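## Task

With a game piece pinched between the thumb tip and the index fingertip (its stripe is green at one end and magenta at the other), rotate it in one direction through six or more full revolutions, then finish with the green end aimed directly out from the palm. Rotation counts only while the piece stays upright and is touched by fingertips alone. Only this hand may be used; during the spin the piece may additionally brush the wrist camera, its post and the last arm link, but any other contact, or the piece leaving the hand, is a failure. Moving the arm or wrist, or letting the palm stop facing upward, is also a failure. To end, keep the piece motionless briefly with only fingertips on it and no hand motor in state moving or overload or building up toward a shutdown (motors dead since the start are ignored), then declare completion.

## Robot and tools

Robot: one six-joint arm ending in a right hand with sixteen finger motors (index, middle, ring, thumb). In this job the arm must stay put; all the work is done by the fingers.

execute_actions(actions, cameras): actions is a list of actions; each action is a table of 1 to 15 rows, one row per 1/30 s step. If fewer than 15 rows, the final row is held for the remaining steps. A row is one flat list of 24 numbers, each in [-1, 1]:
1-6: dx, dy, dz, rx, ry, rz. An offset (not a pose) of the hand point, measured from the Hand target as it was when that action began, along the scene frame axes (+z up). Every row counts from that same starting target. Scale: 1.0 = 0.6 m for dx..dz, 180 degrees for rx..rz, which form one rotation vector turning about the target position. Sending an offset again moves further. For this task always send 0 for all six: that re-requests the current Hand target and keeps the arm still.
7-22: sixteen hinge goals, absolute, each mapped linearly between the hinge's two stops, in this exact order: index_mcp, index_abd, index_pip, index_dip, middle_mcp, middle_abd, middle_pip, middle_dip, ring_mcp, ring_abd, ring_pip, ring_dip, thumb_cmc, thumb_axl, thumb_mcp, thumb_ipl. Brackets give (degrees at +1, degrees at -1; value where straight). Fingers: _mcp curls toward the palm going toward -1 (-18, +128; +0.75); _abd swings the finger sideways away from the thumb toward -1, at a hinge 38 mm past the knuckle (-60, +60; 0.00); _pip middle joint (-29, +108; +0.58); _dip end joint (-21, +117; +0.70). Thumb: thumb_cmc toward -1 brings the thumb from beside the palm to in front of it (-20, +120; +0.71); thumb_axl spins the thumb about its straight line (-27, +140; +0.68), so a bent thumb's tip swings off its contact spot; thumb_mcp (-69, +109; +0.23) and thumb_ipl (-77, +108; +0.17) bend it.
23: current_limit, motor current cap for all motors, linear from 0 mA at -1 to 550 mA at +1 (floor 11 mA); low values also slow hinges and may leave fingers too weak to lift.
24: speed; set-points travel at (speed+1)/2 of 8.5 rad/s.
Defaults at start: current_limit +0.4, speed -0.6. Settings persist. To keep the hand unchanged, resend the last sixteen goals plus the two settings; at a scene's start, first read a result and copy what it reports. Images return only with an empty actions list or a cameras request.

move(target, speed, blend, blocking, cameras): drives the hand point along a straight path toward a row (or up to 15 rows), offsets from the Hand target in scene axes; speed in m/s (0.002-2). Not needed here, since the arm must not move.
wait(seconds 0-10): lets time pass holding the last command. stop: brakes a running move. zoom_image(camera, region [x0,y0,x1,y1] pixels, max 504x504) from cam_head_left, cam_head_right, cam_low, cam_stand, cam_wrist (all 672x504); useful for reading the stripe's green/magenta orientation. clear_fault: clears a reported torque or force fault. finished_scene(scene 1 or 2): ends the scene; call it only once the piece is still and the finishing conditions hold.

Hand geometry (hand point axes): +z along the straight fingers, +x across the palm away from the thumb, +y out of the palm face. The palm faces up, so out of the palm means roughly upward in the scene. Rubber caps cover the last 3 cm of each digit; a fixed mast near the wrist can be hit.

Results: end_effector_position (m) and quat_wxyz in the scene frame, velocities, Hand target, joint torques. Per motor, in the order above: hand_goal (written goals; repeating them keeps a grip), hand_measured (actual positions; sending these back loosens the grip), hand_current_ma (positive pushes toward -1), hand_state: moving, goal, blocked (pressing short of its goal), or overload (shut down). A finger only squeezes when its goal lies beyond the contact surface; further beyond means harder, up to the cap.

Cautions: each motor accumulates seconds at 495 mA or more (counting down below it); at 5 s it shuts off for 10 s and then jumps to its last goal, likely dropping the piece. Keep pinch goals only slightly past the surface and current_limit moderate. Any arm fault freezes hand commands until cleared, and motors keep pressing meanwhile. Avoid dropping or flinging the piece; turn in small, controlled steps, alternating thumb and index motions, and check the cameras before finishing. Time spent thinking advances the simulation.

Each tool is called after "Call:" as name(argument=value, ...), one argument or row to a line, values as JSON.

## Session

Call:
execute_actions(
  actions=[],
)

Call:
zoom_image(
  camera="cam_wrist",
  region=[150, 100, 550, 400],
)

Call:
zoom_image(
  camera="cam_stand",
  region=[180, 150, 480, 400],
)

Scene clock: 0.00 s.
end_effector_position=(+0.7101, -0.0064, +0.5384) hand_goal=(+0.026, +0.886, -0.906, -0.006, +0.754, +0.000, +0.576, +0.696, +0.754, +0.000, +0.576, +0.696, +0.748, -0.072, -0.708, -0.786) hand_measured=(+0.058, +0.892, -0.920, -0.024, +0.760, +0.000, +0.576, +0.696, +0.760, +0.000, +0.576, +0.696, +0.756, -0.144, -0.716, -0.792) hand_current_ma=(+69, +4, -18, -26, +7, +0, +0, +0, +7, +0, +0, +0, +8, -246, -13, -11) hand_state=(blocked, goal, goal, goal, goal, goal, goal, goal, goal, goal, goal, goal, goal, blocked, goal, goal) hand_current_limit=0.40 hand_speed=-0.60 end_effector_quat_wxyz=(+0.692, +0.708, +0.103, +0.093)
Joint positions: [0.308 0.392 1.773 -1.542 1.588 -0.977]
Joint velocities: within noise
Joint torques (N m): no reading
Hand target: +0.7101, -0.0064, +0.5384; +0.692, +0.708, +0.103, +0.093

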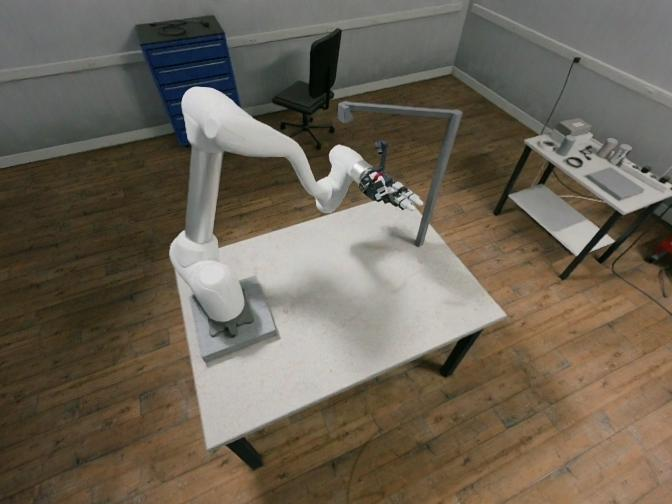

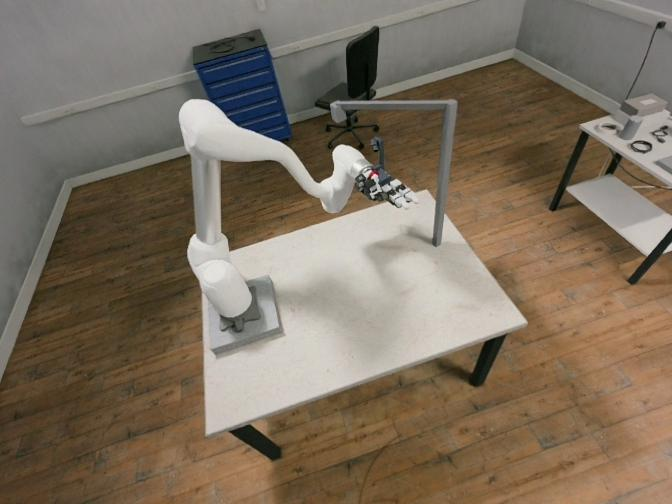

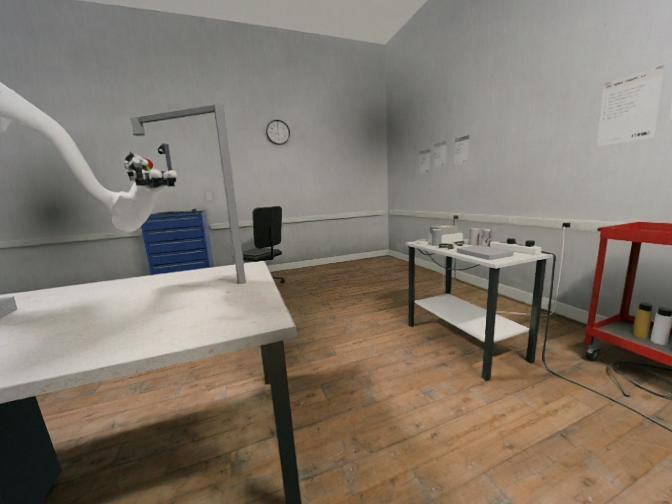

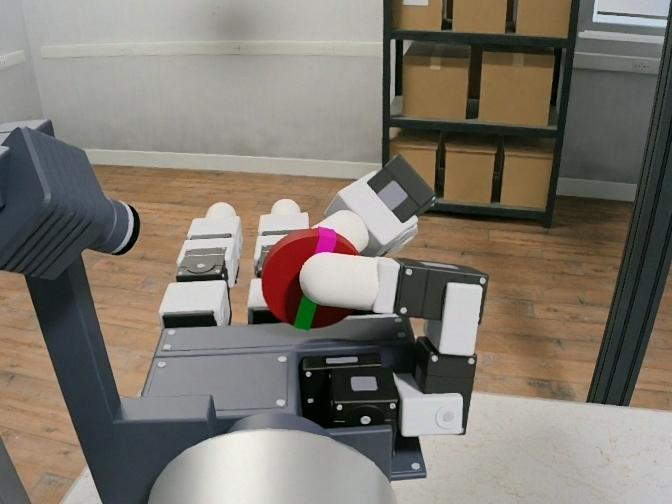

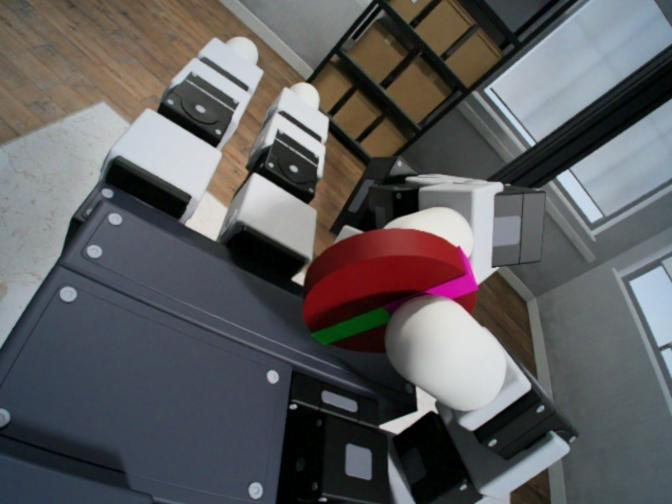

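Scaled by 1.260 from the camera's 672x504 image, which has a finer 960x720 frame.

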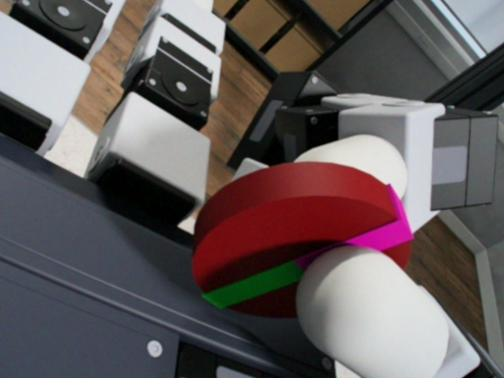

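Scaled by 1.680 from the camera's 672x504 image, which has a finer 960x720 frame.

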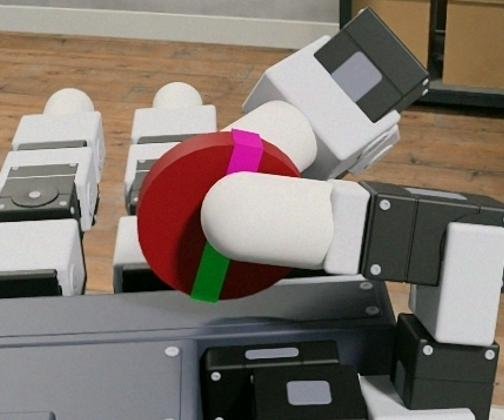

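Call:
execute_actions(
  actions=[
    [[0,0,0,0,0,0,0.026,0.886,-0.906,-0.006,-0.479,0,0.57,0.3,0.754,0,0.576,0.696,0.748,-0.072,-0.708,-0.786,0.4,-0.6]],
    [[0,0,0,0,0,0,0.026,0.886,-0.906,-0.006,-0.479,0.2,0.57,0.3,0.754,0,0.576,0.696,0.748,-0.072,-0.708,-0.786,0.4,-0.6]],
    [[0,0,0,0,0,0,0.026,0.886,-0.906,-0.006,-0.479,0.45,0.57,-0.44,0.754,0,0.576,0.696,0.748,-0.072,-0.708,-0.786,0.4,-0.6]],
    [[0,0,0,0,0,0,0.026,0.886,-0.906,-0.006,-0.479,0.45,0.57,-0.44,0.754,0,0.576,0.696,0.748,-0.072,-0.708,-0.786,0.4,-0.6]],
  ],
  cameras=["cam_stand","cam_wrist"],
)

Call:
zoom_image(
  camera="cam_stand",
  region=[180, 150, 480, 400],
)

Call:
execute_actions(
  actions=[
    [[0,0,0,0,0,0,0.026,0.886,-0.906,-0.006,-0.479,0.45,0.577,-0.681,0.754,0,0.576,0.696,0.748,-0.072,-0.708,-0.786,0.4,-0.6]],
  ],
  cameras=["cam_stand","cam_wrist"],
)

Call:
zoom_image(
  camera="cam_stand",
  region=[180, 150, 480, 400],
)

Scene clock: 108.33 s.
end_effector_position=(+0.7101, -0.0064, +0.5384) hand_goal=(+0.026, +0.886, -0.906, -0.006, -0.478, +0.450, +0.570, -0.440, +0.754, +0.000, +0.576, +0.696, +0.748, -0.072, -0.708, -0.786) hand_measured=(+0.058, +0.892, -0.920, -0.030, -0.474, +0.390, +0.574, -0.438, +0.760, +0.000, +0.576, +0.696, +0.756, -0.142, -0.716, -0.794) hand_current_ma=(+69, +4, -18, -39, +5, -119, +2, +2, +7, +0, +0, +0, +7, -238, -13, -12) hand_state=(blocked, goal, goal, blocked, goal, blocked, goal, goal, goal, goal, goal, goal, goal, blocked, goal, goal) hand_current_limit=0.40 hand_speed=-0.60 end_effector_quat_wxyz=(+0.692, +0.708, +0.103, +0.093)
Joint positions: [0.308 0.392 1.773 -1.542 1.588 -0.977]
Joint torques (N m): [-2.53 -70.09 -31.08 -1.35 1.14 -0.04]
Hand target: +0.7101, -0.0064, +0.5384; +0.692, +0.708, +0.103, +0.093
Off the commanded pose: 0.000 m, 0 deg.
Step readings (end_effector_position):
0: (+0.7101, -0.0064, +0.5384)
1: (+0.7101, -0.0064, +0.5384)
2: (+0.7101, -0.0064, +0.5384)
4: (+0.7101, -0.0064, +0.5384)
8: (+0.7101, -0.0064, +0.5384)
15: (+0.7101, -0.0064, +0.5384)
16: (+0.7101, -0.0064, +0.5384)
17: (+0.7101, -0.0064, +0.5384)
19: (+0.7101, -0.0064, +0.5384)
23: (+0.7101, -0.0064, +0.5384)
30: (+0.7101, -0.0064, +0.5384)
31: (+0.7101, -0.0064, +0.5384)
32: (+0.7101, -0.0064, +0.5384)
34: (+0.7101, -0.0064, +0.5384)
38: (+0.7101, -0.0064, +0.5384)
45: (+0.7101, -0.0064, +0.5384)
46: (+0.7101, -0.0064, +0.5384)
47: (+0.7101, -0.0064, +0.5384)
49: (+0.7101, -0.0064, +0.5384)
53: (+0.7101, -0.0064, +0.5384)
60: (+0.7101, -0.0064, +0.5384)
Images, in order (width x height): cam_stand 672x504, cam_wrist 672x504.

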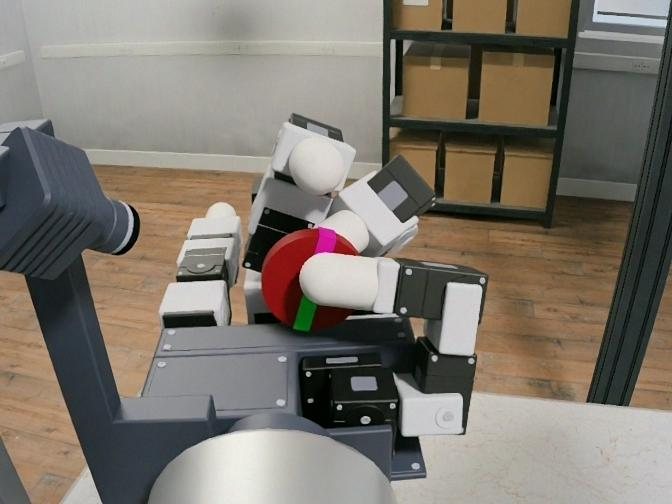

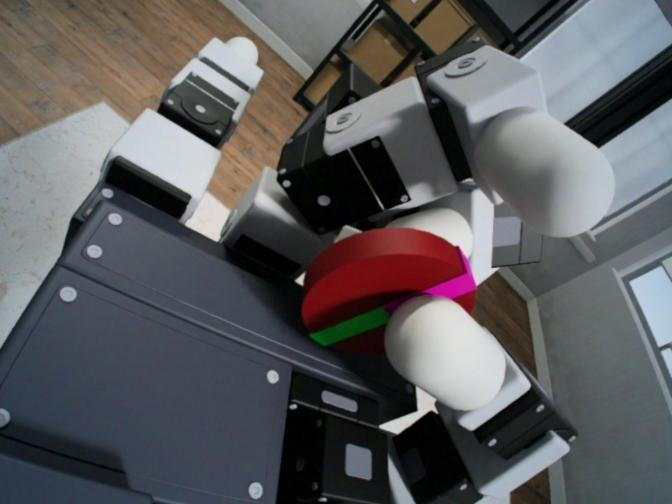

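Scaled by 1.680 from the camera's 672x504 image, which has a finer 960x720 frame.

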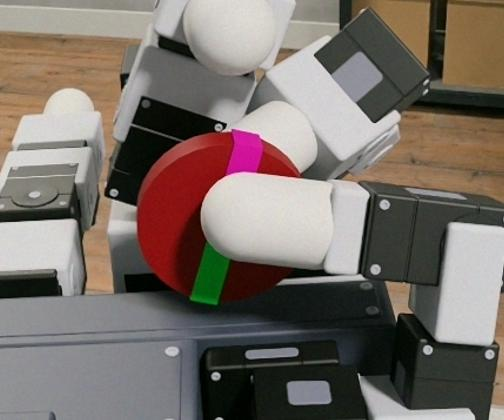

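Scene clock: 109.03 s.
end_effector_position=(+0.7101, -0.0064, +0.5384) hand_goal=(+0.026, +0.886, -0.906, -0.006, -0.478, +0.450, +0.578, -0.680, +0.754, +0.000, +0.576, +0.696, +0.748, -0.072, -0.708, -0.786) hand_measured=(+0.058, +0.892, -0.920, -0.030, -0.474, +0.390, +0.576, -0.678, +0.760, +0.000, +0.576, +0.696, +0.756, -0.142, -0.716, -0.794) hand_current_ma=(+69, +4, -18, -39, +5, -119, -1, +2, +7, +0, +0, +0, +7, -237, -13, -12) hand_state=(blocked, goal, goal, blocked, goal, blocked, goal, goal, goal, goal, goal, goal, goal, blocked, goal, goal) hand_current_limit=0.40 hand_speed=-0.60 end_effector_quat_wxyz=(+0.692, +0.708, +0.103, +0.093)
Joint positions: [0.308 0.392 1.773 -1.542 1.588 -0.977]
Joint torques (N m): [-2.52 -69.98 -30.93 -1.36 1.1 -0.04]
Hand target: +0.7101, -0.0064, +0.5384; +0.692, +0.708, +0.103, +0.093
Off the commanded pose: 0.000 m, 0 deg.
Step readings (end_effector_position):
0: (+0.7101, -0.0064, +0.5384)
1: (+0.7101, -0.0064, +0.5384)
2: (+0.7101, -0.0064, +0.5384)
4: (+0.7101, -0.0064, +0.5384)
8: (+0.7101, -0.0064, +0.5384)
15: (+0.7101, -0.0064, +0.5384)
Images, in order (width x height): cam_stand 672x504, cam_wrist 672x504.

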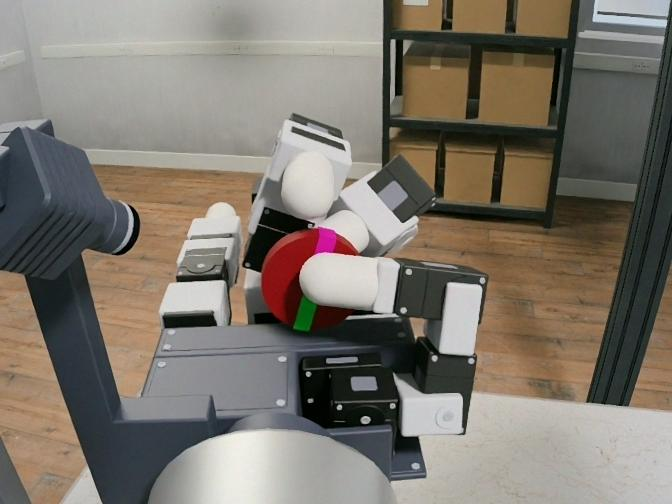

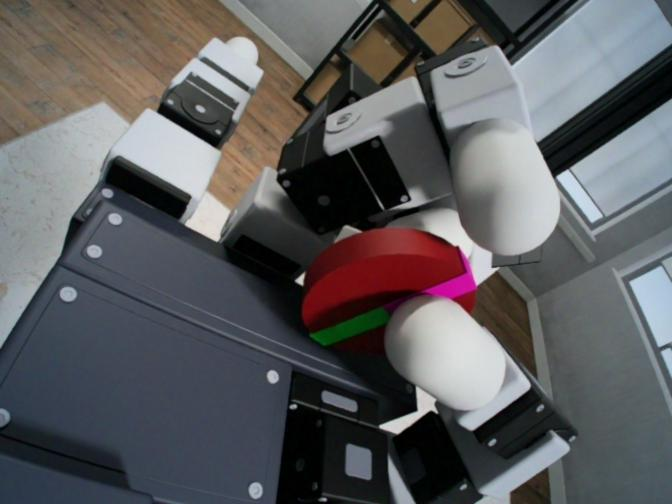

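Scaled by 1.680 from the camera's 672x504 image, which has a finer 960x720 frame.

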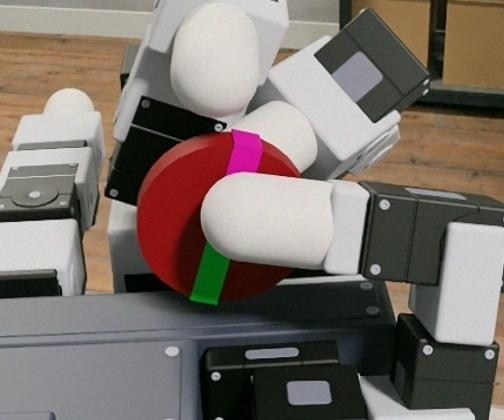

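Call:
execute_actions(
  actions=[
    [[0,0,0,0,0,0,0.026,0.886,-0.906,-0.006,-0.479,0.36,0.57,-0.754,0.754,0,0.576,0.696,0.748,-0.072,-0.708,-0.786,0.4,-0.6]],
    [[0,0,0,0,0,0,0.026,0.886,-0.906,-0.006,-0.479,0.17,0.533,-0.833,0.754,0,0.576,0.696,0.748,-0.072,-0.708,-0.786,0.4,-0.6]],
  ],
  cameras=["cam_stand","cam_wrist"],
)

Call:
execute_actions(
  actions=[
    [[0,0,0,0,0,0,0.026,0.886,-0.906,-0.006,-0.479,-0.07,0.438,-0.9,0.754,0,0.576,0.696,0.748,-0.072,-0.708,-0.786,0.4,-0.6]],
    [[0,0,0,0,0,0,0.026,0.886,-0.906,-0.006,-0.479,-0.27,0.328,-0.95,0.754,0,0.576,0.696,0.748,-0.072,-0.708,-0.786,0.4,-0.6]],
  ],
  cameras=["cam_stand","cam_wrist"],
)

Scene clock: 127.93 s.
end_effector_position=(+0.7101, -0.0064, +0.5384) hand_goal=(+0.026, +0.886, -0.906, -0.006, -0.478, +0.170, +0.534, -0.832, +0.754, +0.000, +0.576, +0.696, +0.748, -0.072, -0.708, -0.786) hand_measured=(+0.058, +0.892, -0.920, -0.030, -0.474, +0.174, +0.536, -0.830, +0.760, +0.000, +0.576, +0.696, +0.754, -0.142, -0.716, -0.794) hand_current_ma=(+69, +4, -17, -39, +4, +3, +2, +2, +7, +0, +0, +0, +6, -236, -14, -12) hand_state=(blocked, goal, goal, blocked, goal, goal, goal, goal, goal, goal, goal, goal, goal, blocked, goal, goal) hand_current_limit=0.40 hand_speed=-0.60 end_effector_quat_wxyz=(+0.692, +0.708, +0.103, +0.093)
Joint positions: [0.308 0.392 1.773 -1.542 1.588 -0.977]
Joint torques (N m): [-2.44 -70 -30.95 -1.36 1.15 -0.05]
Hand target: +0.7101, -0.0064, +0.5384; +0.692, +0.708, +0.103, +0.093
Off the commanded pose: 0.000 m, 0 deg.
Step readings (end_effector_position):
0: (+0.7101, -0.0064, +0.5384)
1: (+0.7101, -0.0064, +0.5384)
2: (+0.7101, -0.0064, +0.5384)
4: (+0.7101, -0.0064, +0.5384)
8: (+0.7101, -0.0064, +0.5384)
15: (+0.7101, -0.0064, +0.5384)
16: (+0.7101, -0.0064, +0.5384)
17: (+0.7101, -0.0064, +0.5384)
19: (+0.7101, -0.0064, +0.5384)
23: (+0.7101, -0.0064, +0.5384)
30: (+0.7101, -0.0064, +0.5384)
Images, in order (width x height): cam_stand 672x504, cam_wrist 672x504.

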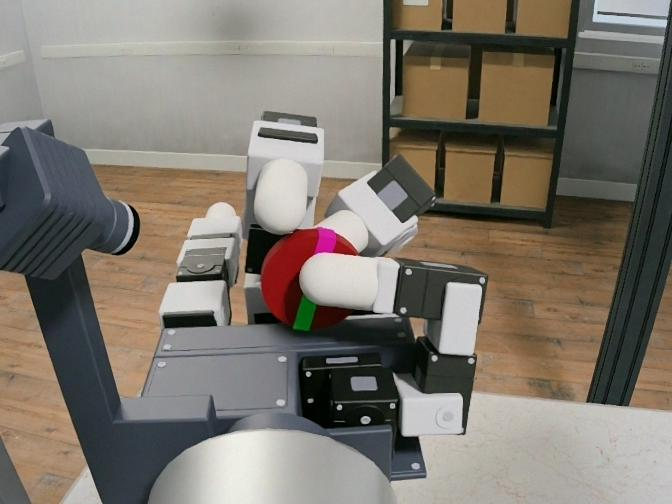

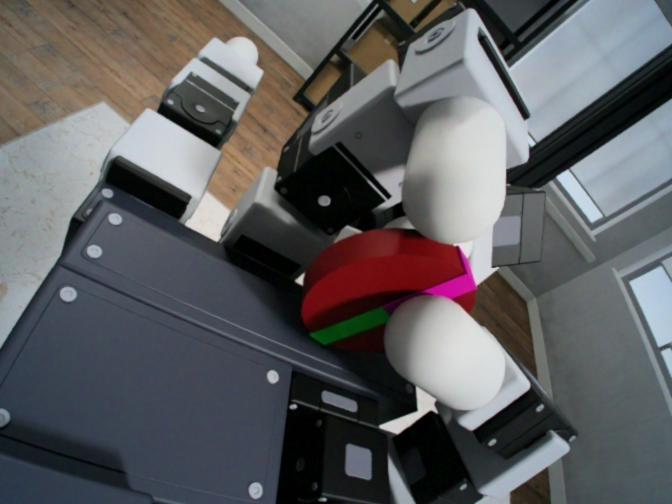

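Scene clock: 129.13 s.
end_effector_position=(+0.7101, -0.0064, +0.5384) hand_goal=(+0.026, +0.886, -0.906, -0.006, -0.478, -0.270, +0.328, -0.950, +0.754, +0.000, +0.576, +0.696, +0.748, -0.072, -0.708, -0.786) hand_measured=(+0.058, +0.890, -0.924, -0.030, -0.474, -0.268, +0.338, -0.940, +0.760, +0.000, +0.576, +0.696, +0.750, -0.138, -0.720, -0.796) hand_current_ma=(+69, +3, -27, -39, +4, +1, +11, +11, +7, +0, +0, +0, +1, -222, -22, -16) hand_state=(blocked, goal, goal, blocked, goal, goal, goal, goal, goal, goal, goal, goal, goal, blocked, goal, goal) hand_current_limit=0.40 hand_speed=-0.60 end_effector_quat_wxyz=(+0.692, +0.708, +0.103, +0.093)
Joint positions: [0.308 0.392 1.773 -1.542 1.588 -0.977]
Joint torques (N m): [-2.38 -70.03 -31.02 -1.35 1.14 -0.03]
Hand target: +0.7101, -0.0064, +0.5384; +0.692, +0.708, +0.103, +0.093
Off the commanded pose: 0.000 m, 0 deg.
Step readings (end_effector_position):
0: (+0.7101, -0.0064, +0.5384)
1: (+0.7101, -0.0064, +0.5384)
2: (+0.7101, -0.0064, +0.5384)
4: (+0.7101, -0.0064, +0.5384)
8: (+0.7101, -0.0064, +0.5384)
15: (+0.7101, -0.0064, +0.5384)
16: (+0.7101, -0.0064, +0.5384)
17: (+0.7101, -0.0064, +0.5384)
19: (+0.7101, -0.0064, +0.5384)
23: (+0.7101, -0.0064, +0.5384)
30: (+0.7101, -0.0064, +0.5384)
Images, in order (width x height): cam_stand 672x504, cam_wrist 672x504.

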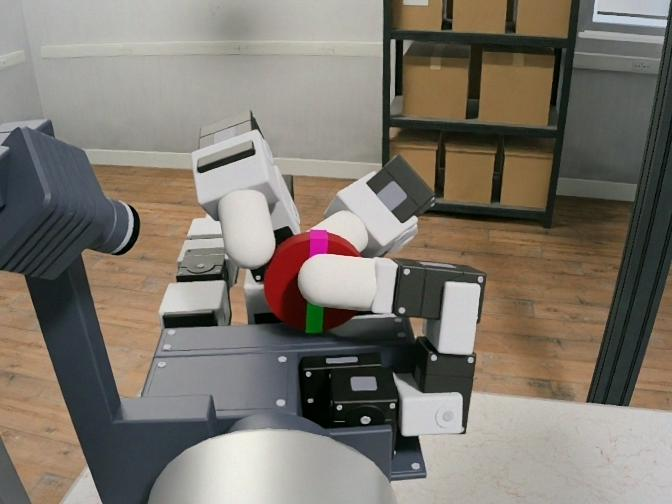

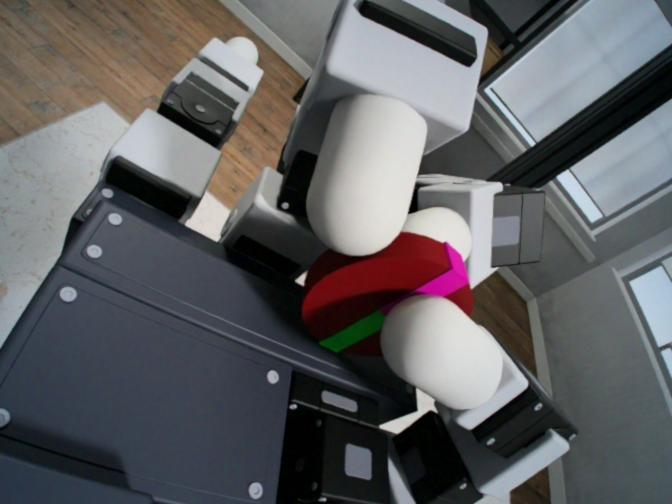

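Call:
execute_actions(
  actions=[
    [[0,0,0,0,0,0,0.026,0.886,-0.906,-0.006,-0.479,-0.3,0.57,-0.6,0.754,0,0.576,0.696,0.748,-0.072,-0.708,-0.786,0.4,-0.6]],
    [[0,0,0,0,0,0,0.026,0.886,-0.906,-0.006,-0.479,0.36,0.57,-0.5,0.754,0,0.576,0.696,0.748,-0.072,-0.708,-0.786,0.4,-0.6]],
    [[0,0,0,0,0,0,0.026,0.886,-0.906,-0.006,-0.479,0.34,0.54,-0.826,0.754,0,0.576,0.696,0.748,-0.072,-0.708,-0.786,0.4,-0.6]],
  ],
  cameras=["cam_stand","cam_wrist"],
)

Call:
execute_actions(
  actions=[
    [[0,0,0,0,0,0,0.026,0.886,-0.906,-0.006,-0.479,0.17,0.48,-0.88,0.754,0,0.576,0.696,0.748,-0.072,-0.708,-0.786,0.4,-0.6]],
  ],
  cameras=["cam_stand","cam_wrist"],
)

Call:
execute_actions(
  actions=[
    [[0,0,0,0,0,0,0.026,0.886,-0.906,-0.006,-0.479,-0.07,0.372,-0.937,0.754,0,0.576,0.696,0.748,-0.072,-0.708,-0.786,0.4,-0.6]],
    [[0,0,0,0,0,0,0.026,0.886,-0.906,-0.006,-0.479,-0.33,0.255,-0.957,0.754,0,0.576,0.696,0.748,-0.072,-0.708,-0.786,0.4,-0.6]],
  ],
  cameras=["cam_stand","cam_wrist"],
)

Scene clock: 152.80 s.
end_effector_position=(+0.7101, -0.0064, +0.5384) hand_goal=(+0.026, +0.886, -0.906, -0.006, -0.478, +0.340, +0.540, -0.826, +0.754, +0.000, +0.576, +0.696, +0.748, -0.072, -0.708, -0.786) hand_measured=(+0.058, +0.892, -0.924, -0.030, -0.474, +0.344, +0.542, -0.820, +0.760, +0.000, +0.576, +0.696, +0.750, -0.138, -0.720, -0.796) hand_current_ma=(+69, +5, -27, -39, +3, +2, +2, +6, +7, +0, +0, +0, +1, -221, -22, -16) hand_state=(blocked, goal, goal, blocked, goal, goal, goal, goal, goal, goal, goal, goal, goal, blocked, goal, goal) hand_current_limit=0.40 hand_speed=-0.60 end_effector_quat_wxyz=(+0.692, +0.708, +0.103, +0.093)
Joint positions: [0.308 0.392 1.773 -1.542 1.588 -0.977]
Joint torques (N m): [-2.56 -70.33 -30.83 -1.34 1.13 -0.05]
Hand target: +0.7101, -0.0064, +0.5384; +0.692, +0.708, +0.103, +0.093
Off the commanded pose: 0.000 m, 0 deg.
Step readings (end_effector_position):
0: (+0.7101, -0.0064, +0.5384)
1: (+0.7101, -0.0064, +0.5384)
2: (+0.7101, -0.0064, +0.5384)
4: (+0.7101, -0.0064, +0.5384)
8: (+0.7101, -0.0064, +0.5384)
15: (+0.7101, -0.0064, +0.5384)
16: (+0.7101, -0.0064, +0.5384)
17: (+0.7101, -0.0064, +0.5384)
19: (+0.7101, -0.0064, +0.5384)
23: (+0.7101, -0.0064, +0.5384)
30: (+0.7101, -0.0064, +0.5384)
31: (+0.7101, -0.0064, +0.5384)
32: (+0.7101, -0.0064, +0.5384)
34: (+0.7101, -0.0064, +0.5384)
38: (+0.7101, -0.0064, +0.5384)
45: (+0.7101, -0.0064, +0.5384)
Images, in order (width x height): cam_stand 672x504, cam_wrist 672x504.

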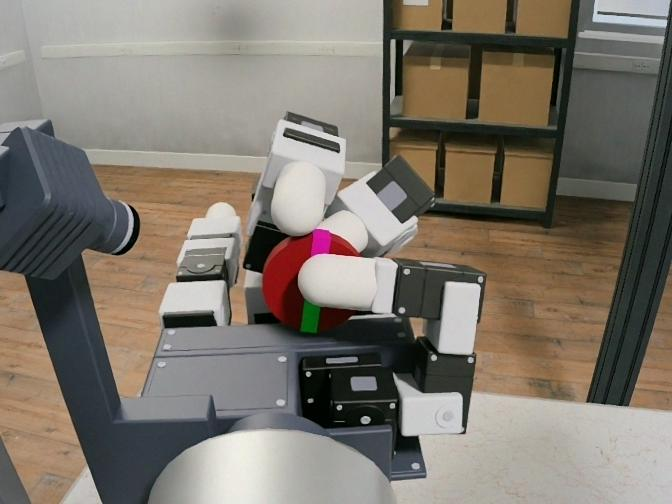

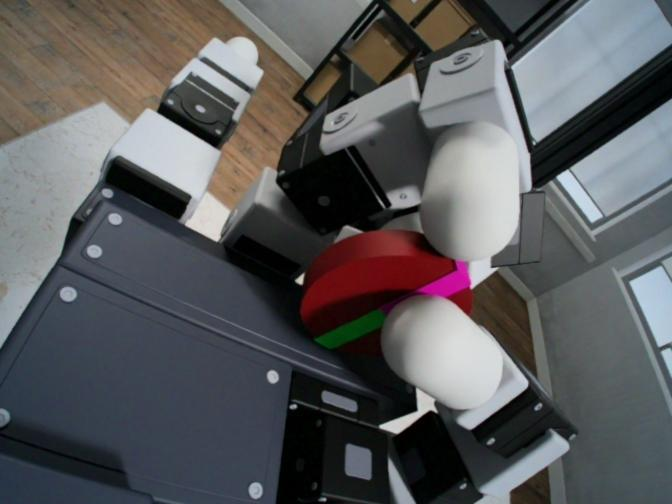

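Scene clock: 153.50 s.
end_effector_position=(+0.7101, -0.0064, +0.5384) hand_goal=(+0.026, +0.886, -0.906, -0.006, -0.478, +0.170, +0.480, -0.880, +0.754, +0.000, +0.576, +0.696, +0.748, -0.072, -0.708, -0.786) hand_measured=(+0.058, +0.892, -0.928, -0.030, -0.474, +0.174, +0.488, -0.874, +0.760, +0.000, +0.576, +0.696, +0.748, -0.136, -0.720, -0.796) hand_current_ma=(+69, +5, -34, -41, +4, +3, +7, +7, +7, +0, +0, +0, +0, -211, -23, -17) hand_state=(blocked, goal, blocked, blocked, goal, goal, goal, goal, goal, goal, goal, goal, goal, blocked, goal, goal) hand_current_limit=0.40 hand_speed=-0.60 end_effector_quat_wxyz=(+0.692, +0.708, +0.103, +0.093)
Joint positions: [0.308 0.392 1.773 -1.542 1.588 -0.977]
Joint torques (N m): [-2.31 -69.97 -31 -1.36 1.1 -0.05]
Hand target: +0.7101, -0.0064, +0.5384; +0.692, +0.708, +0.103, +0.093
Off the commanded pose: 0.000 m, 0 deg.
Step readings (end_effector_position):
0: (+0.7101, -0.0064, +0.5384)
1: (+0.7101, -0.0064, +0.5384)
2: (+0.7101, -0.0064, +0.5384)
4: (+0.7101, -0.0064, +0.5384)
8: (+0.7101, -0.0064, +0.5384)
15: (+0.7101, -0.0064, +0.5384)
Images, in order (width x height): cam_stand 672x504, cam_wrist 672x504.

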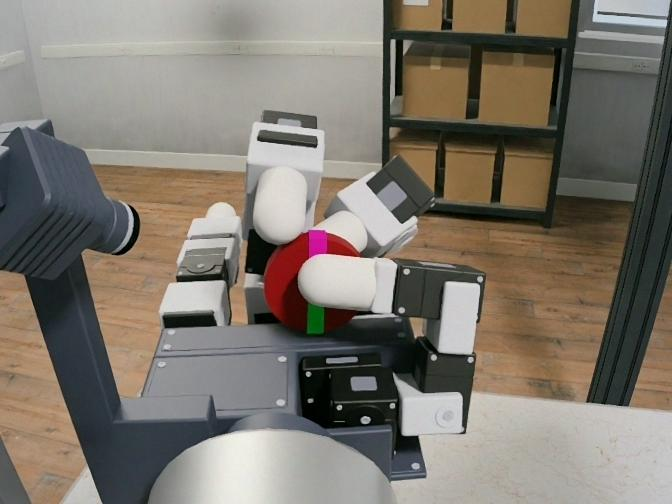

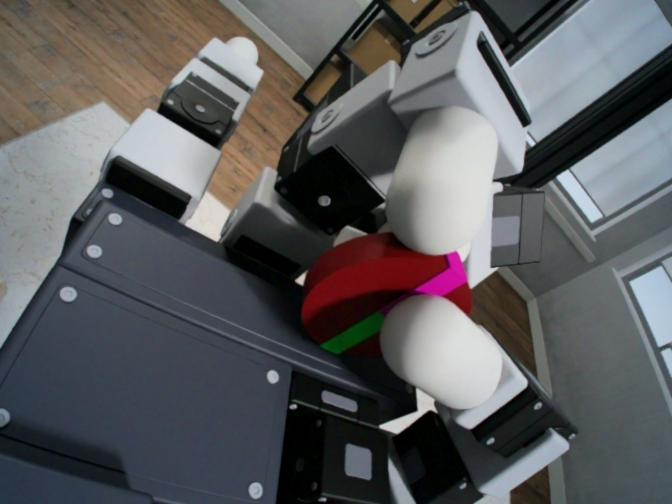

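Scene clock: 154.70 s.
end_effector_position=(+0.7101, -0.0064, +0.5384) hand_goal=(+0.026, +0.886, -0.906, -0.006, -0.478, -0.330, +0.256, -0.956, +0.754, +0.000, +0.576, +0.696, +0.748, -0.072, -0.708, -0.786) hand_measured=(+0.058, +0.894, -0.928, -0.030, -0.474, -0.328, +0.260, -0.952, +0.760, +0.000, +0.576, +0.696, +0.750, -0.134, -0.720, -0.798) hand_current_ma=(+69, +6, -36, -42, +4, +1, +3, +4, +7, +0, +0, +0, +1, -205, -24, -21) hand_state=(blocked, goal, blocked, blocked, goal, goal, goal, goal, goal, goal, goal, goal, goal, blocked, goal, goal) hand_current_limit=0.40 hand_speed=-0.60 end_effector_quat_wxyz=(+0.692, +0.708, +0.103, +0.093)
Joint positions: [0.308 0.392 1.773 -1.542 1.588 -0.977]
Joint torques (N m): [-2.51 -70.06 -31.04 -1.31 1.12 -0.03]
Hand target: +0.7101, -0.0064, +0.5384; +0.692, +0.708, +0.103, +0.093
Off the commanded pose: 0.000 m, 0 deg.
Step readings (end_effector_position):
0: (+0.7101, -0.0064, +0.5384)
1: (+0.7101, -0.0064, +0.5384)
2: (+0.7101, -0.0064, +0.5384)
4: (+0.7101, -0.0064, +0.5384)
8: (+0.7101, -0.0064, +0.5384)
15: (+0.7101, -0.0064, +0.5384)
16: (+0.7101, -0.0064, +0.5384)
17: (+0.7101, -0.0064, +0.5384)
19: (+0.7101, -0.0064, +0.5384)
23: (+0.7101, -0.0064, +0.5384)
30: (+0.7101, -0.0064, +0.5384)
Images, in order (width x height): cam_stand 672x504, cam_wrist 672x504.

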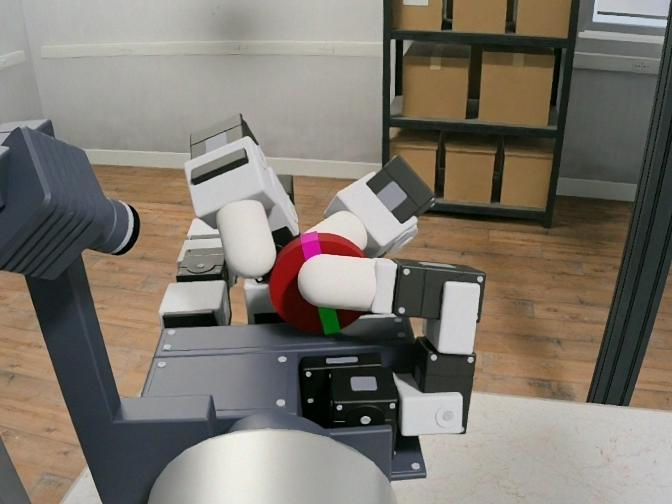

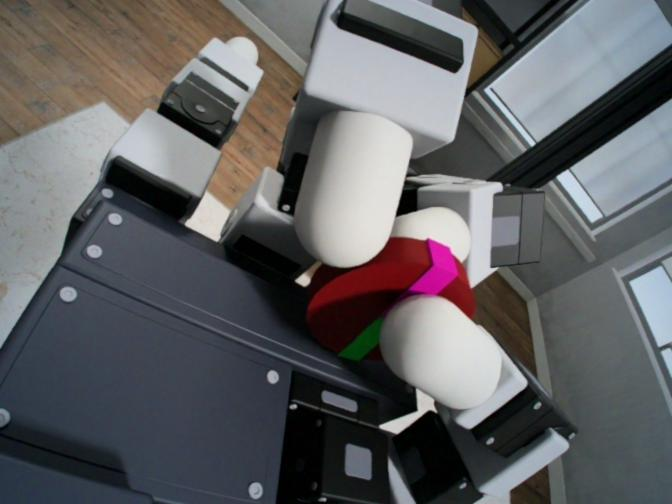

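Call:
execute_actions(
  actions=[
    [[0,0,0,0,0,0,0.026,0.886,-0.906,-0.006,-0.479,-0.3,0.57,-0.6,0.754,0,0.576,0.696,0.748,-0.072,-0.708,-0.786,0.4,-0.6]],
    [[0,0,0,0,0,0,0.026,0.886,-0.906,-0.006,-0.479,0.37,0.57,-0.5,0.754,0,0.576,0.696,0.748,-0.072,-0.708,-0.786,0.4,-0.6]],
    [[0,0,0,0,0,0,0.026,0.886,-0.906,-0.006,-0.479,0.37,0.525,-0.84,0.754,0,0.576,0.696,0.748,-0.072,-0.708,-0.786,0.4,-0.6]],
    [[0,0,0,0,0,0,0.026,0.886,-0.906,-0.006,-0.479,0.25,0.438,-0.9,0.754,0,0.576,0.696,0.748,-0.072,-0.708,-0.786,0.4,-0.6]],
  ],
  cameras=["cam_stand","cam_wrist"],
)

Call:
execute_actions(
  actions=[
    [[0,0,0,0,0,0,0.026,0.886,-0.906,-0.006,-0.479,0.12,0.3,-0.957,0.754,0,0.576,0.696,0.748,-0.072,-0.708,-0.786,0.4,-0.6]],
  ],
  cameras=["cam_stand","cam_wrist"],
)

Call:
execute_actions(
  actions=[
    [[0,0,0,0,0,0,0.026,0.886,-0.906,-0.006,-0.479,0.03,0.11,-0.957,0.754,0,0.576,0.696,0.748,-0.072,-0.708,-0.786,0.4,-0.6]],
  ],
  cameras=["cam_stand","cam_wrist"],
)

Scene clock: 192.00 s.
end_effector_position=(+0.7101, -0.0064, +0.5384) hand_goal=(+0.026, +0.886, -0.906, -0.006, -0.478, +0.250, +0.438, -0.900, +0.754, +0.000, +0.576, +0.696, +0.748, -0.072, -0.708, -0.786) hand_measured=(+0.058, +0.894, -0.932, -0.032, -0.474, +0.252, +0.460, -0.880, +0.760, +0.000, +0.576, +0.696, +0.750, -0.132, -0.722, -0.798) hand_current_ma=(+69, +7, -46, -45, +4, +2, +33, +31, +7, +0, +0, +0, +1, -193, -25, -25) hand_state=(blocked, goal, blocked, blocked, goal, goal, blocked, goal, goal, goal, goal, goal, goal, blocked, goal, goal) hand_current_limit=0.40 hand_speed=-0.60 end_effector_quat_wxyz=(+0.692, +0.708, +0.103, +0.093)
Joint positions: [0.308 0.392 1.773 -1.542 1.588 -0.977]
Joint torques (N m): [-2.73 -70.07 -31.01 -1.34 1.14 -0.04]
Hand target: +0.7101, -0.0064, +0.5384; +0.692, +0.708, +0.103, +0.093
Off the commanded pose: 0.000 m, 0 deg.
Step readings (end_effector_position):
0: (+0.7101, -0.0064, +0.5384)
1: (+0.7101, -0.0064, +0.5384)
2: (+0.7101, -0.0064, +0.5384)
4: (+0.7101, -0.0064, +0.5384)
8: (+0.7101, -0.0064, +0.5384)
15: (+0.7101, -0.0064, +0.5384)
16: (+0.7101, -0.0064, +0.5384)
17: (+0.7101, -0.0064, +0.5384)
19: (+0.7101, -0.0064, +0.5384)
23: (+0.7101, -0.0064, +0.5384)
30: (+0.7101, -0.0064, +0.5384)
31: (+0.7101, -0.0064, +0.5384)
32: (+0.7101, -0.0064, +0.5384)
34: (+0.7101, -0.0064, +0.5384)
38: (+0.7101, -0.0064, +0.5384)
45: (+0.7101, -0.0064, +0.5384)
46: (+0.7101, -0.0064, +0.5384)
47: (+0.7101, -0.0064, +0.5384)
49: (+0.7101, -0.0064, +0.5384)
53: (+0.7101, -0.0064, +0.5384)
60: (+0.7101, -0.0064, +0.5384)
Images, in order (width x height): cam_stand 672x504, cam_wrist 672x504.

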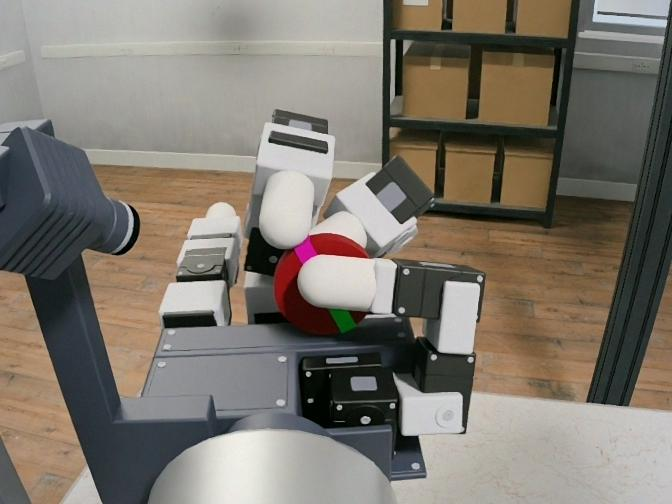

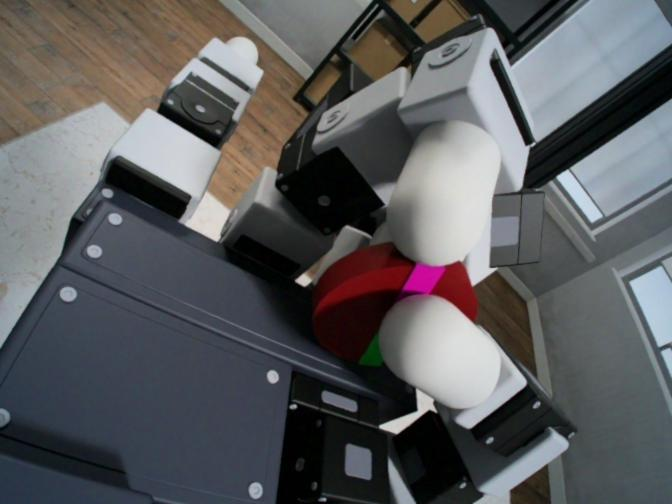

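Scene clock: 192.70 s.
end_effector_position=(+0.7101, -0.0064, +0.5384) hand_goal=(+0.026, +0.886, -0.906, -0.006, -0.478, +0.120, +0.300, -0.956, +0.754, +0.000, +0.576, +0.696, +0.748, -0.072, -0.708, -0.786) hand_measured=(+0.058, +0.894, -0.940, -0.036, -0.474, +0.118, +0.332, -0.922, +0.760, +0.000, +0.576, +0.696, +0.752, -0.128, -0.722, -0.800) hand_current_ma=(+69, +7, -66, -58, +5, -1, +61, +69, +7, +0, +0, +0, +4, -172, -25, -29) hand_state=(blocked, goal, blocked, blocked, goal, goal, blocked, blocked, goal, goal, goal, goal, goal, blocked, goal, goal) hand_current_limit=0.40 hand_speed=-0.60 end_effector_quat_wxyz=(+0.692, +0.708, +0.103, +0.093)
Joint positions: [0.308 0.392 1.773 -1.542 1.588 -0.977]
Joint torques (N m): [-2.43 -70.04 -31.06 -1.34 1.14 -0.01]
Hand target: +0.7101, -0.0064, +0.5384; +0.692, +0.708, +0.103, +0.093
Off the commanded pose: 0.000 m, 0 deg.
Step readings (end_effector_position):
0: (+0.7101, -0.0064, +0.5384)
1: (+0.7101, -0.0064, +0.5384)
2: (+0.7101, -0.0064, +0.5384)
4: (+0.7101, -0.0064, +0.5384)
8: (+0.7101, -0.0064, +0.5384)
15: (+0.7101, -0.0064, +0.5384)
Images, in order (width x height): cam_stand 672x504, cam_wrist 672x504.

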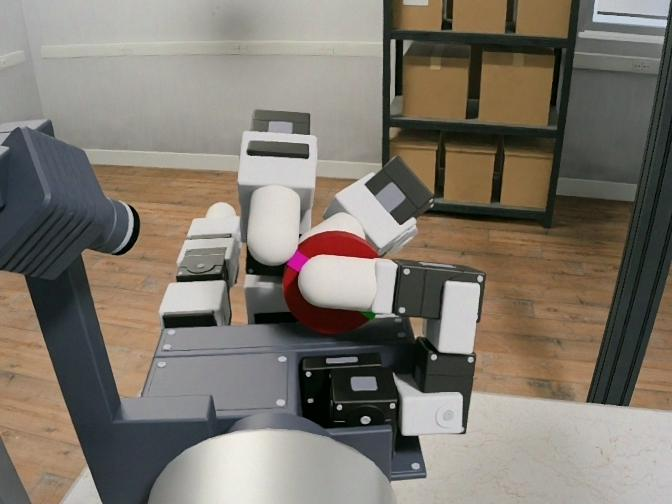

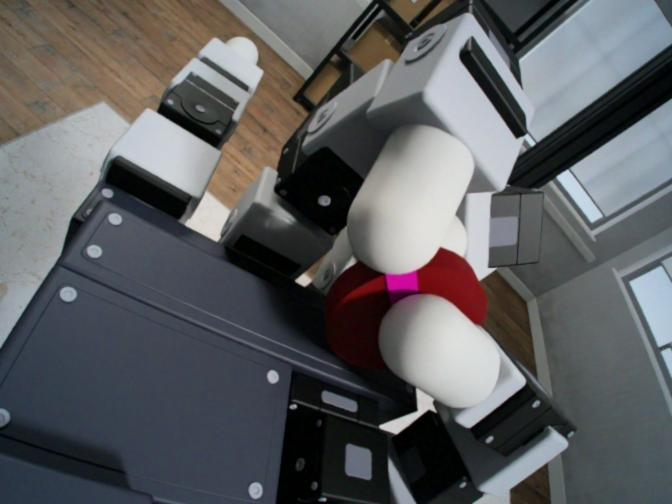

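Scene clock: 193.40 s.
end_effector_position=(+0.7101, -0.0064, +0.5384) hand_goal=(+0.026, +0.886, -0.906, -0.006, -0.478, +0.030, +0.110, -0.956, +0.754, +0.000, +0.576, +0.696, +0.748, -0.072, -0.708, -0.786) hand_measured=(+0.062, +0.894, -0.944, -0.046, -0.472, +0.020, +0.170, -0.924, +0.760, +0.000, +0.576, +0.696, +0.754, -0.118, -0.722, -0.804) hand_current_ma=(+77, +8, -77, -81, +6, -9, +146, +58, +7, +0, +0, +0, +7, -129, -25, -40) hand_state=(blocked, goal, blocked, blocked, goal, goal, blocked, blocked, goal, goal, goal, goal, goal, blocked, goal, goal) hand_current_limit=0.40 hand_speed=-0.60 end_effector_quat_wxyz=(+0.692, +0.708, +0.103, +0.093)
Joint positions: [0.308 0.392 1.773 -1.542 1.588 -0.977]
Joint torques (N m): [-2.37 -70.3 -30.89 -1.33 1.13 -0.09]
Hand target: +0.7101, -0.0064, +0.5384; +0.692, +0.708, +0.103, +0.093
Off the commanded pose: 0.000 m, 0 deg.
Step readings (end_effector_position):
0: (+0.7101, -0.0064, +0.5384)
1: (+0.7101, -0.0064, +0.5384)
2: (+0.7101, -0.0064, +0.5384)
4: (+0.7101, -0.0064, +0.5384)
8: (+0.7101, -0.0064, +0.5384)
15: (+0.7101, -0.0064, +0.5384)
Images, in order (width x height): cam_stand 672x504, cam_wrist 672x504.

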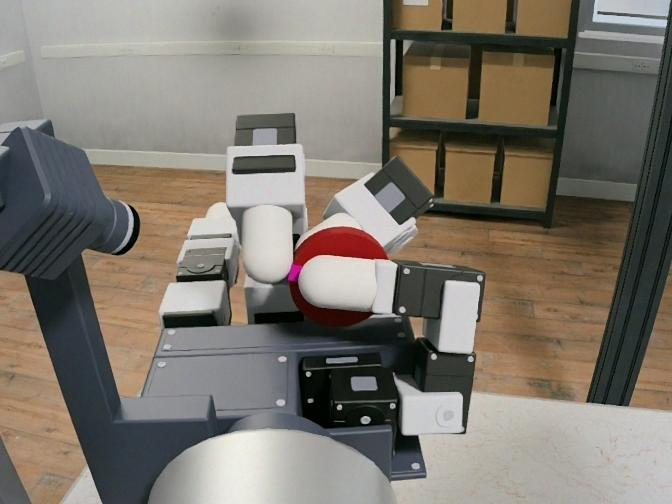

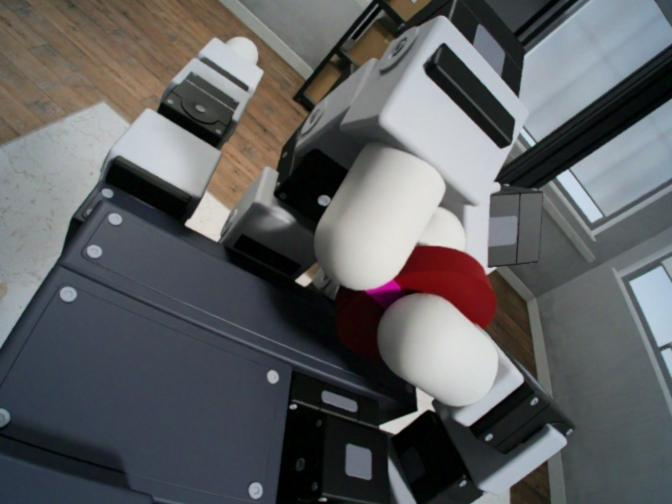

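Call:
execute_actions(
  actions=[
    [[0,0,0,0,0,0,0.026,0.886,-0.906,-0.006,-0.479,-0.25,0.4,-0.8,0.754,0,0.576,0.696,0.748,-0.072,-0.708,-0.786,0.4,-0.6]],
    [[0,0,0,0,0,0,0.026,0.886,-0.906,-0.006,-0.479,0.37,0.57,-0.5,0.754,0,0.576,0.696,0.748,-0.072,-0.708,-0.786,0.4,-0.6]],
    [[0,0,0,0,0,0,0.026,0.886,-0.906,-0.006,-0.479,0.37,0.525,-0.84,0.754,0,0.576,0.696,0.748,-0.072,-0.708,-0.786,0.4,-0.6]],
  ],
  cameras=["cam_stand","cam_wrist"],
)

Call:
execute_actions(
  actions=[
    [[0,0,0,0,0,0,0.026,0.886,-0.906,-0.006,-0.479,0.25,0.438,-0.9,0.754,0,0.576,0.696,0.748,-0.072,-0.708,-0.786,0.4,-0.6]],
    [[0,0,0,0,0,0,0.026,0.886,-0.906,-0.006,-0.479,0.12,0.3,-0.957,0.754,0,0.576,0.696,0.748,-0.072,-0.708,-0.786,0.4,-0.6]],
    [[0,0,0,0,0,0,0.026,0.886,-0.906,-0.006,-0.479,0.03,0.11,-0.957,0.754,0,0.576,0.696,0.748,-0.072,-0.708,-0.786,0.4,-0.6]],
  ],
  cameras=["cam_stand","cam_wrist"],
)

Scene clock: 210.03 s.
end_effector_position=(+0.7101, -0.0064, +0.5384) hand_goal=(+0.026, +0.886, -0.906, -0.006, -0.478, +0.370, +0.526, -0.840, +0.754, +0.000, +0.576, +0.696, +0.748, -0.072, -0.708, -0.786) hand_measured=(+0.062, +0.896, -0.944, -0.046, -0.474, +0.358, +0.530, -0.838, +0.760, +0.000, +0.576, +0.696, +0.756, -0.118, -0.720, -0.804) hand_current_ma=(+77, +9, -77, -81, +2, -13, +4, +2, +7, +0, +0, +0, +8, -129, -24, -40) hand_state=(blocked, goal, blocked, blocked, goal, goal, goal, goal, goal, goal, goal, goal, goal, blocked, goal, goal) hand_current_limit=0.40 hand_speed=-0.60 end_effector_quat_wxyz=(+0.692, +0.708, +0.103, +0.093)
Joint positions: [0.308 0.392 1.773 -1.542 1.588 -0.977]
Joint torques (N m): [-2.42 -69.83 -30.92 -1.34 1.11 -0.08]
Hand target: +0.7101, -0.0064, +0.5384; +0.692, +0.708, +0.103, +0.093
Off the commanded pose: 0.000 m, 0 deg.
Step readings (end_effector_position):
0: (+0.7101, -0.0064, +0.5384)
1: (+0.7101, -0.0064, +0.5384)
2: (+0.7101, -0.0064, +0.5384)
4: (+0.7101, -0.0064, +0.5384)
8: (+0.7101, -0.0064, +0.5384)
15: (+0.7101, -0.0064, +0.5384)
16: (+0.7101, -0.0064, +0.5384)
17: (+0.7101, -0.0064, +0.5384)
19: (+0.7101, -0.0064, +0.5384)
23: (+0.7101, -0.0064, +0.5384)
30: (+0.7101, -0.0064, +0.5384)
31: (+0.7101, -0.0064, +0.5384)
32: (+0.7101, -0.0064, +0.5384)
34: (+0.7101, -0.0064, +0.5384)
38: (+0.7101, -0.0064, +0.5384)
45: (+0.7101, -0.0064, +0.5384)
Images, in order (width x height): cam_stand 672x504, cam_wrist 672x504.

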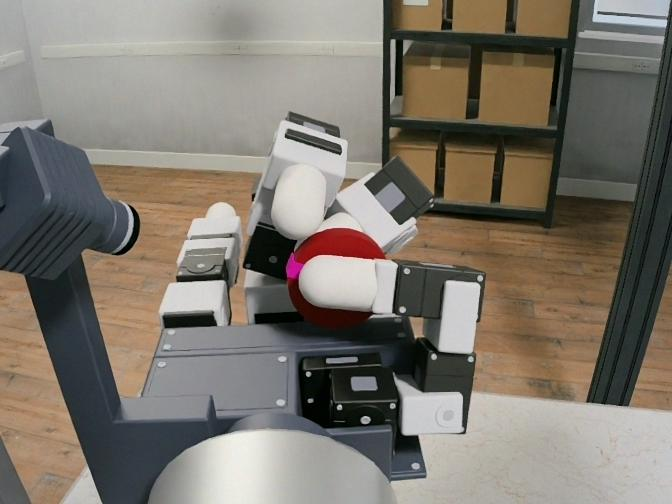

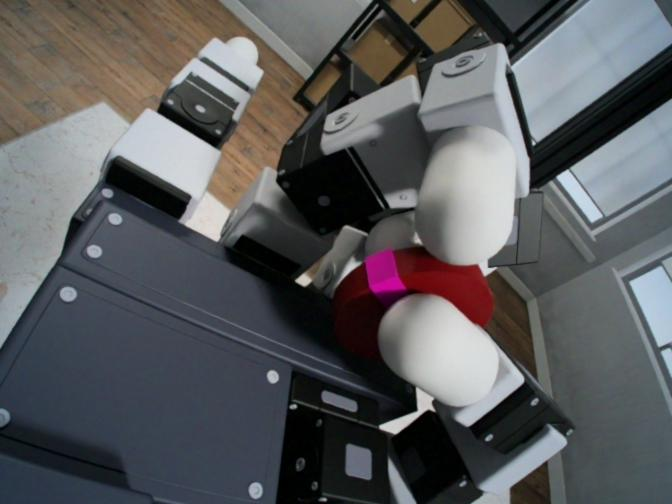

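Scene clock: 211.73 s.
end_effector_position=(+0.7101, -0.0064, +0.5384) hand_goal=(+0.026, +0.886, -0.906, -0.006, -0.478, +0.030, +0.110, -0.956, +0.754, +0.000, +0.576, +0.696, +0.748, -0.072, -0.708, -0.786) hand_measured=(+0.062, +0.896, -0.946, -0.046, -0.472, +0.024, +0.152, -0.938, +0.760, +0.000, +0.576, +0.696, +0.756, -0.118, -0.720, -0.804) hand_current_ma=(+77, +9, -80, -81, +6, -4, +86, +27, +7, +0, +0, +0, +10, -129, -20, -40) hand_state=(blocked, goal, blocked, blocked, goal, goal, blocked, goal, goal, goal, goal, goal, goal, blocked, goal, goal) hand_current_limit=0.40 hand_speed=-0.60 end_effector_quat_wxyz=(+0.692, +0.708, +0.103, +0.093)
Joint positions: [0.308 0.392 1.773 -1.542 1.588 -0.977]
Joint torques (N m): [-2.33 -70.04 -30.91 -1.35 1.16 -0.03]
Hand target: +0.7101, -0.0064, +0.5384; +0.692, +0.708, +0.103, +0.093
Off the commanded pose: 0.000 m, 0 deg.
Step readings (end_effector_position):
0: (+0.7101, -0.0064, +0.5384)
1: (+0.7101, -0.0064, +0.5384)
2: (+0.7101, -0.0064, +0.5384)
4: (+0.7101, -0.0064, +0.5384)
8: (+0.7101, -0.0064, +0.5384)
15: (+0.7101, -0.0064, +0.5384)
16: (+0.7101, -0.0064, +0.5384)
17: (+0.7101, -0.0064, +0.5384)
19: (+0.7101, -0.0064, +0.5384)
23: (+0.7101, -0.0064, +0.5384)
30: (+0.7101, -0.0064, +0.5384)
31: (+0.7101, -0.0064, +0.5384)
32: (+0.7101, -0.0064, +0.5384)
34: (+0.7101, -0.0064, +0.5384)
38: (+0.7101, -0.0064, +0.5384)
45: (+0.7101, -0.0064, +0.5384)
Images, in order (width x height): cam_stand 672x504, cam_wrist 672x504.

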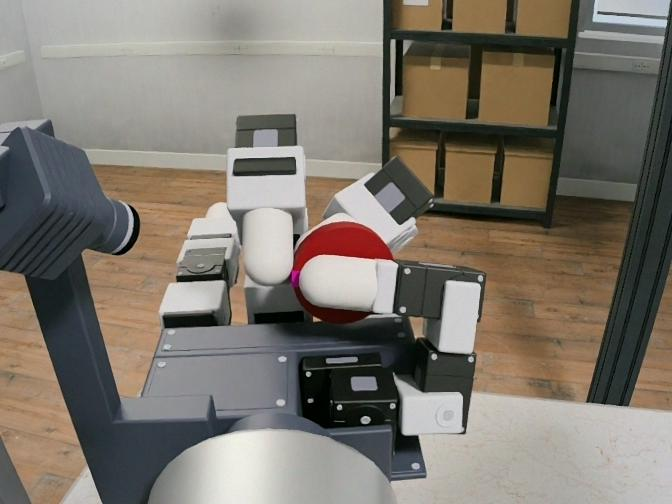

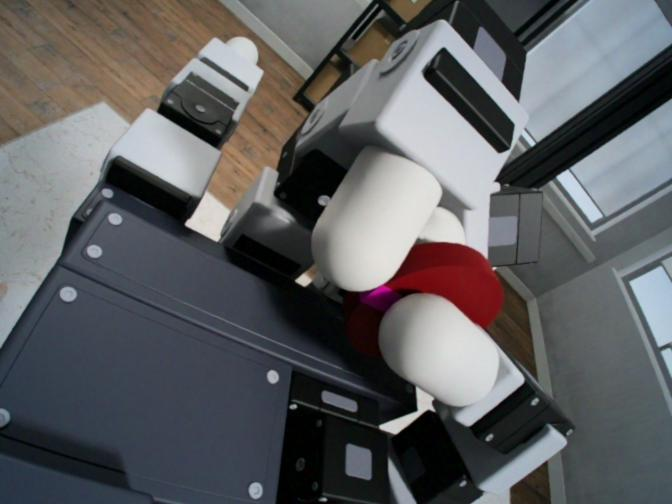

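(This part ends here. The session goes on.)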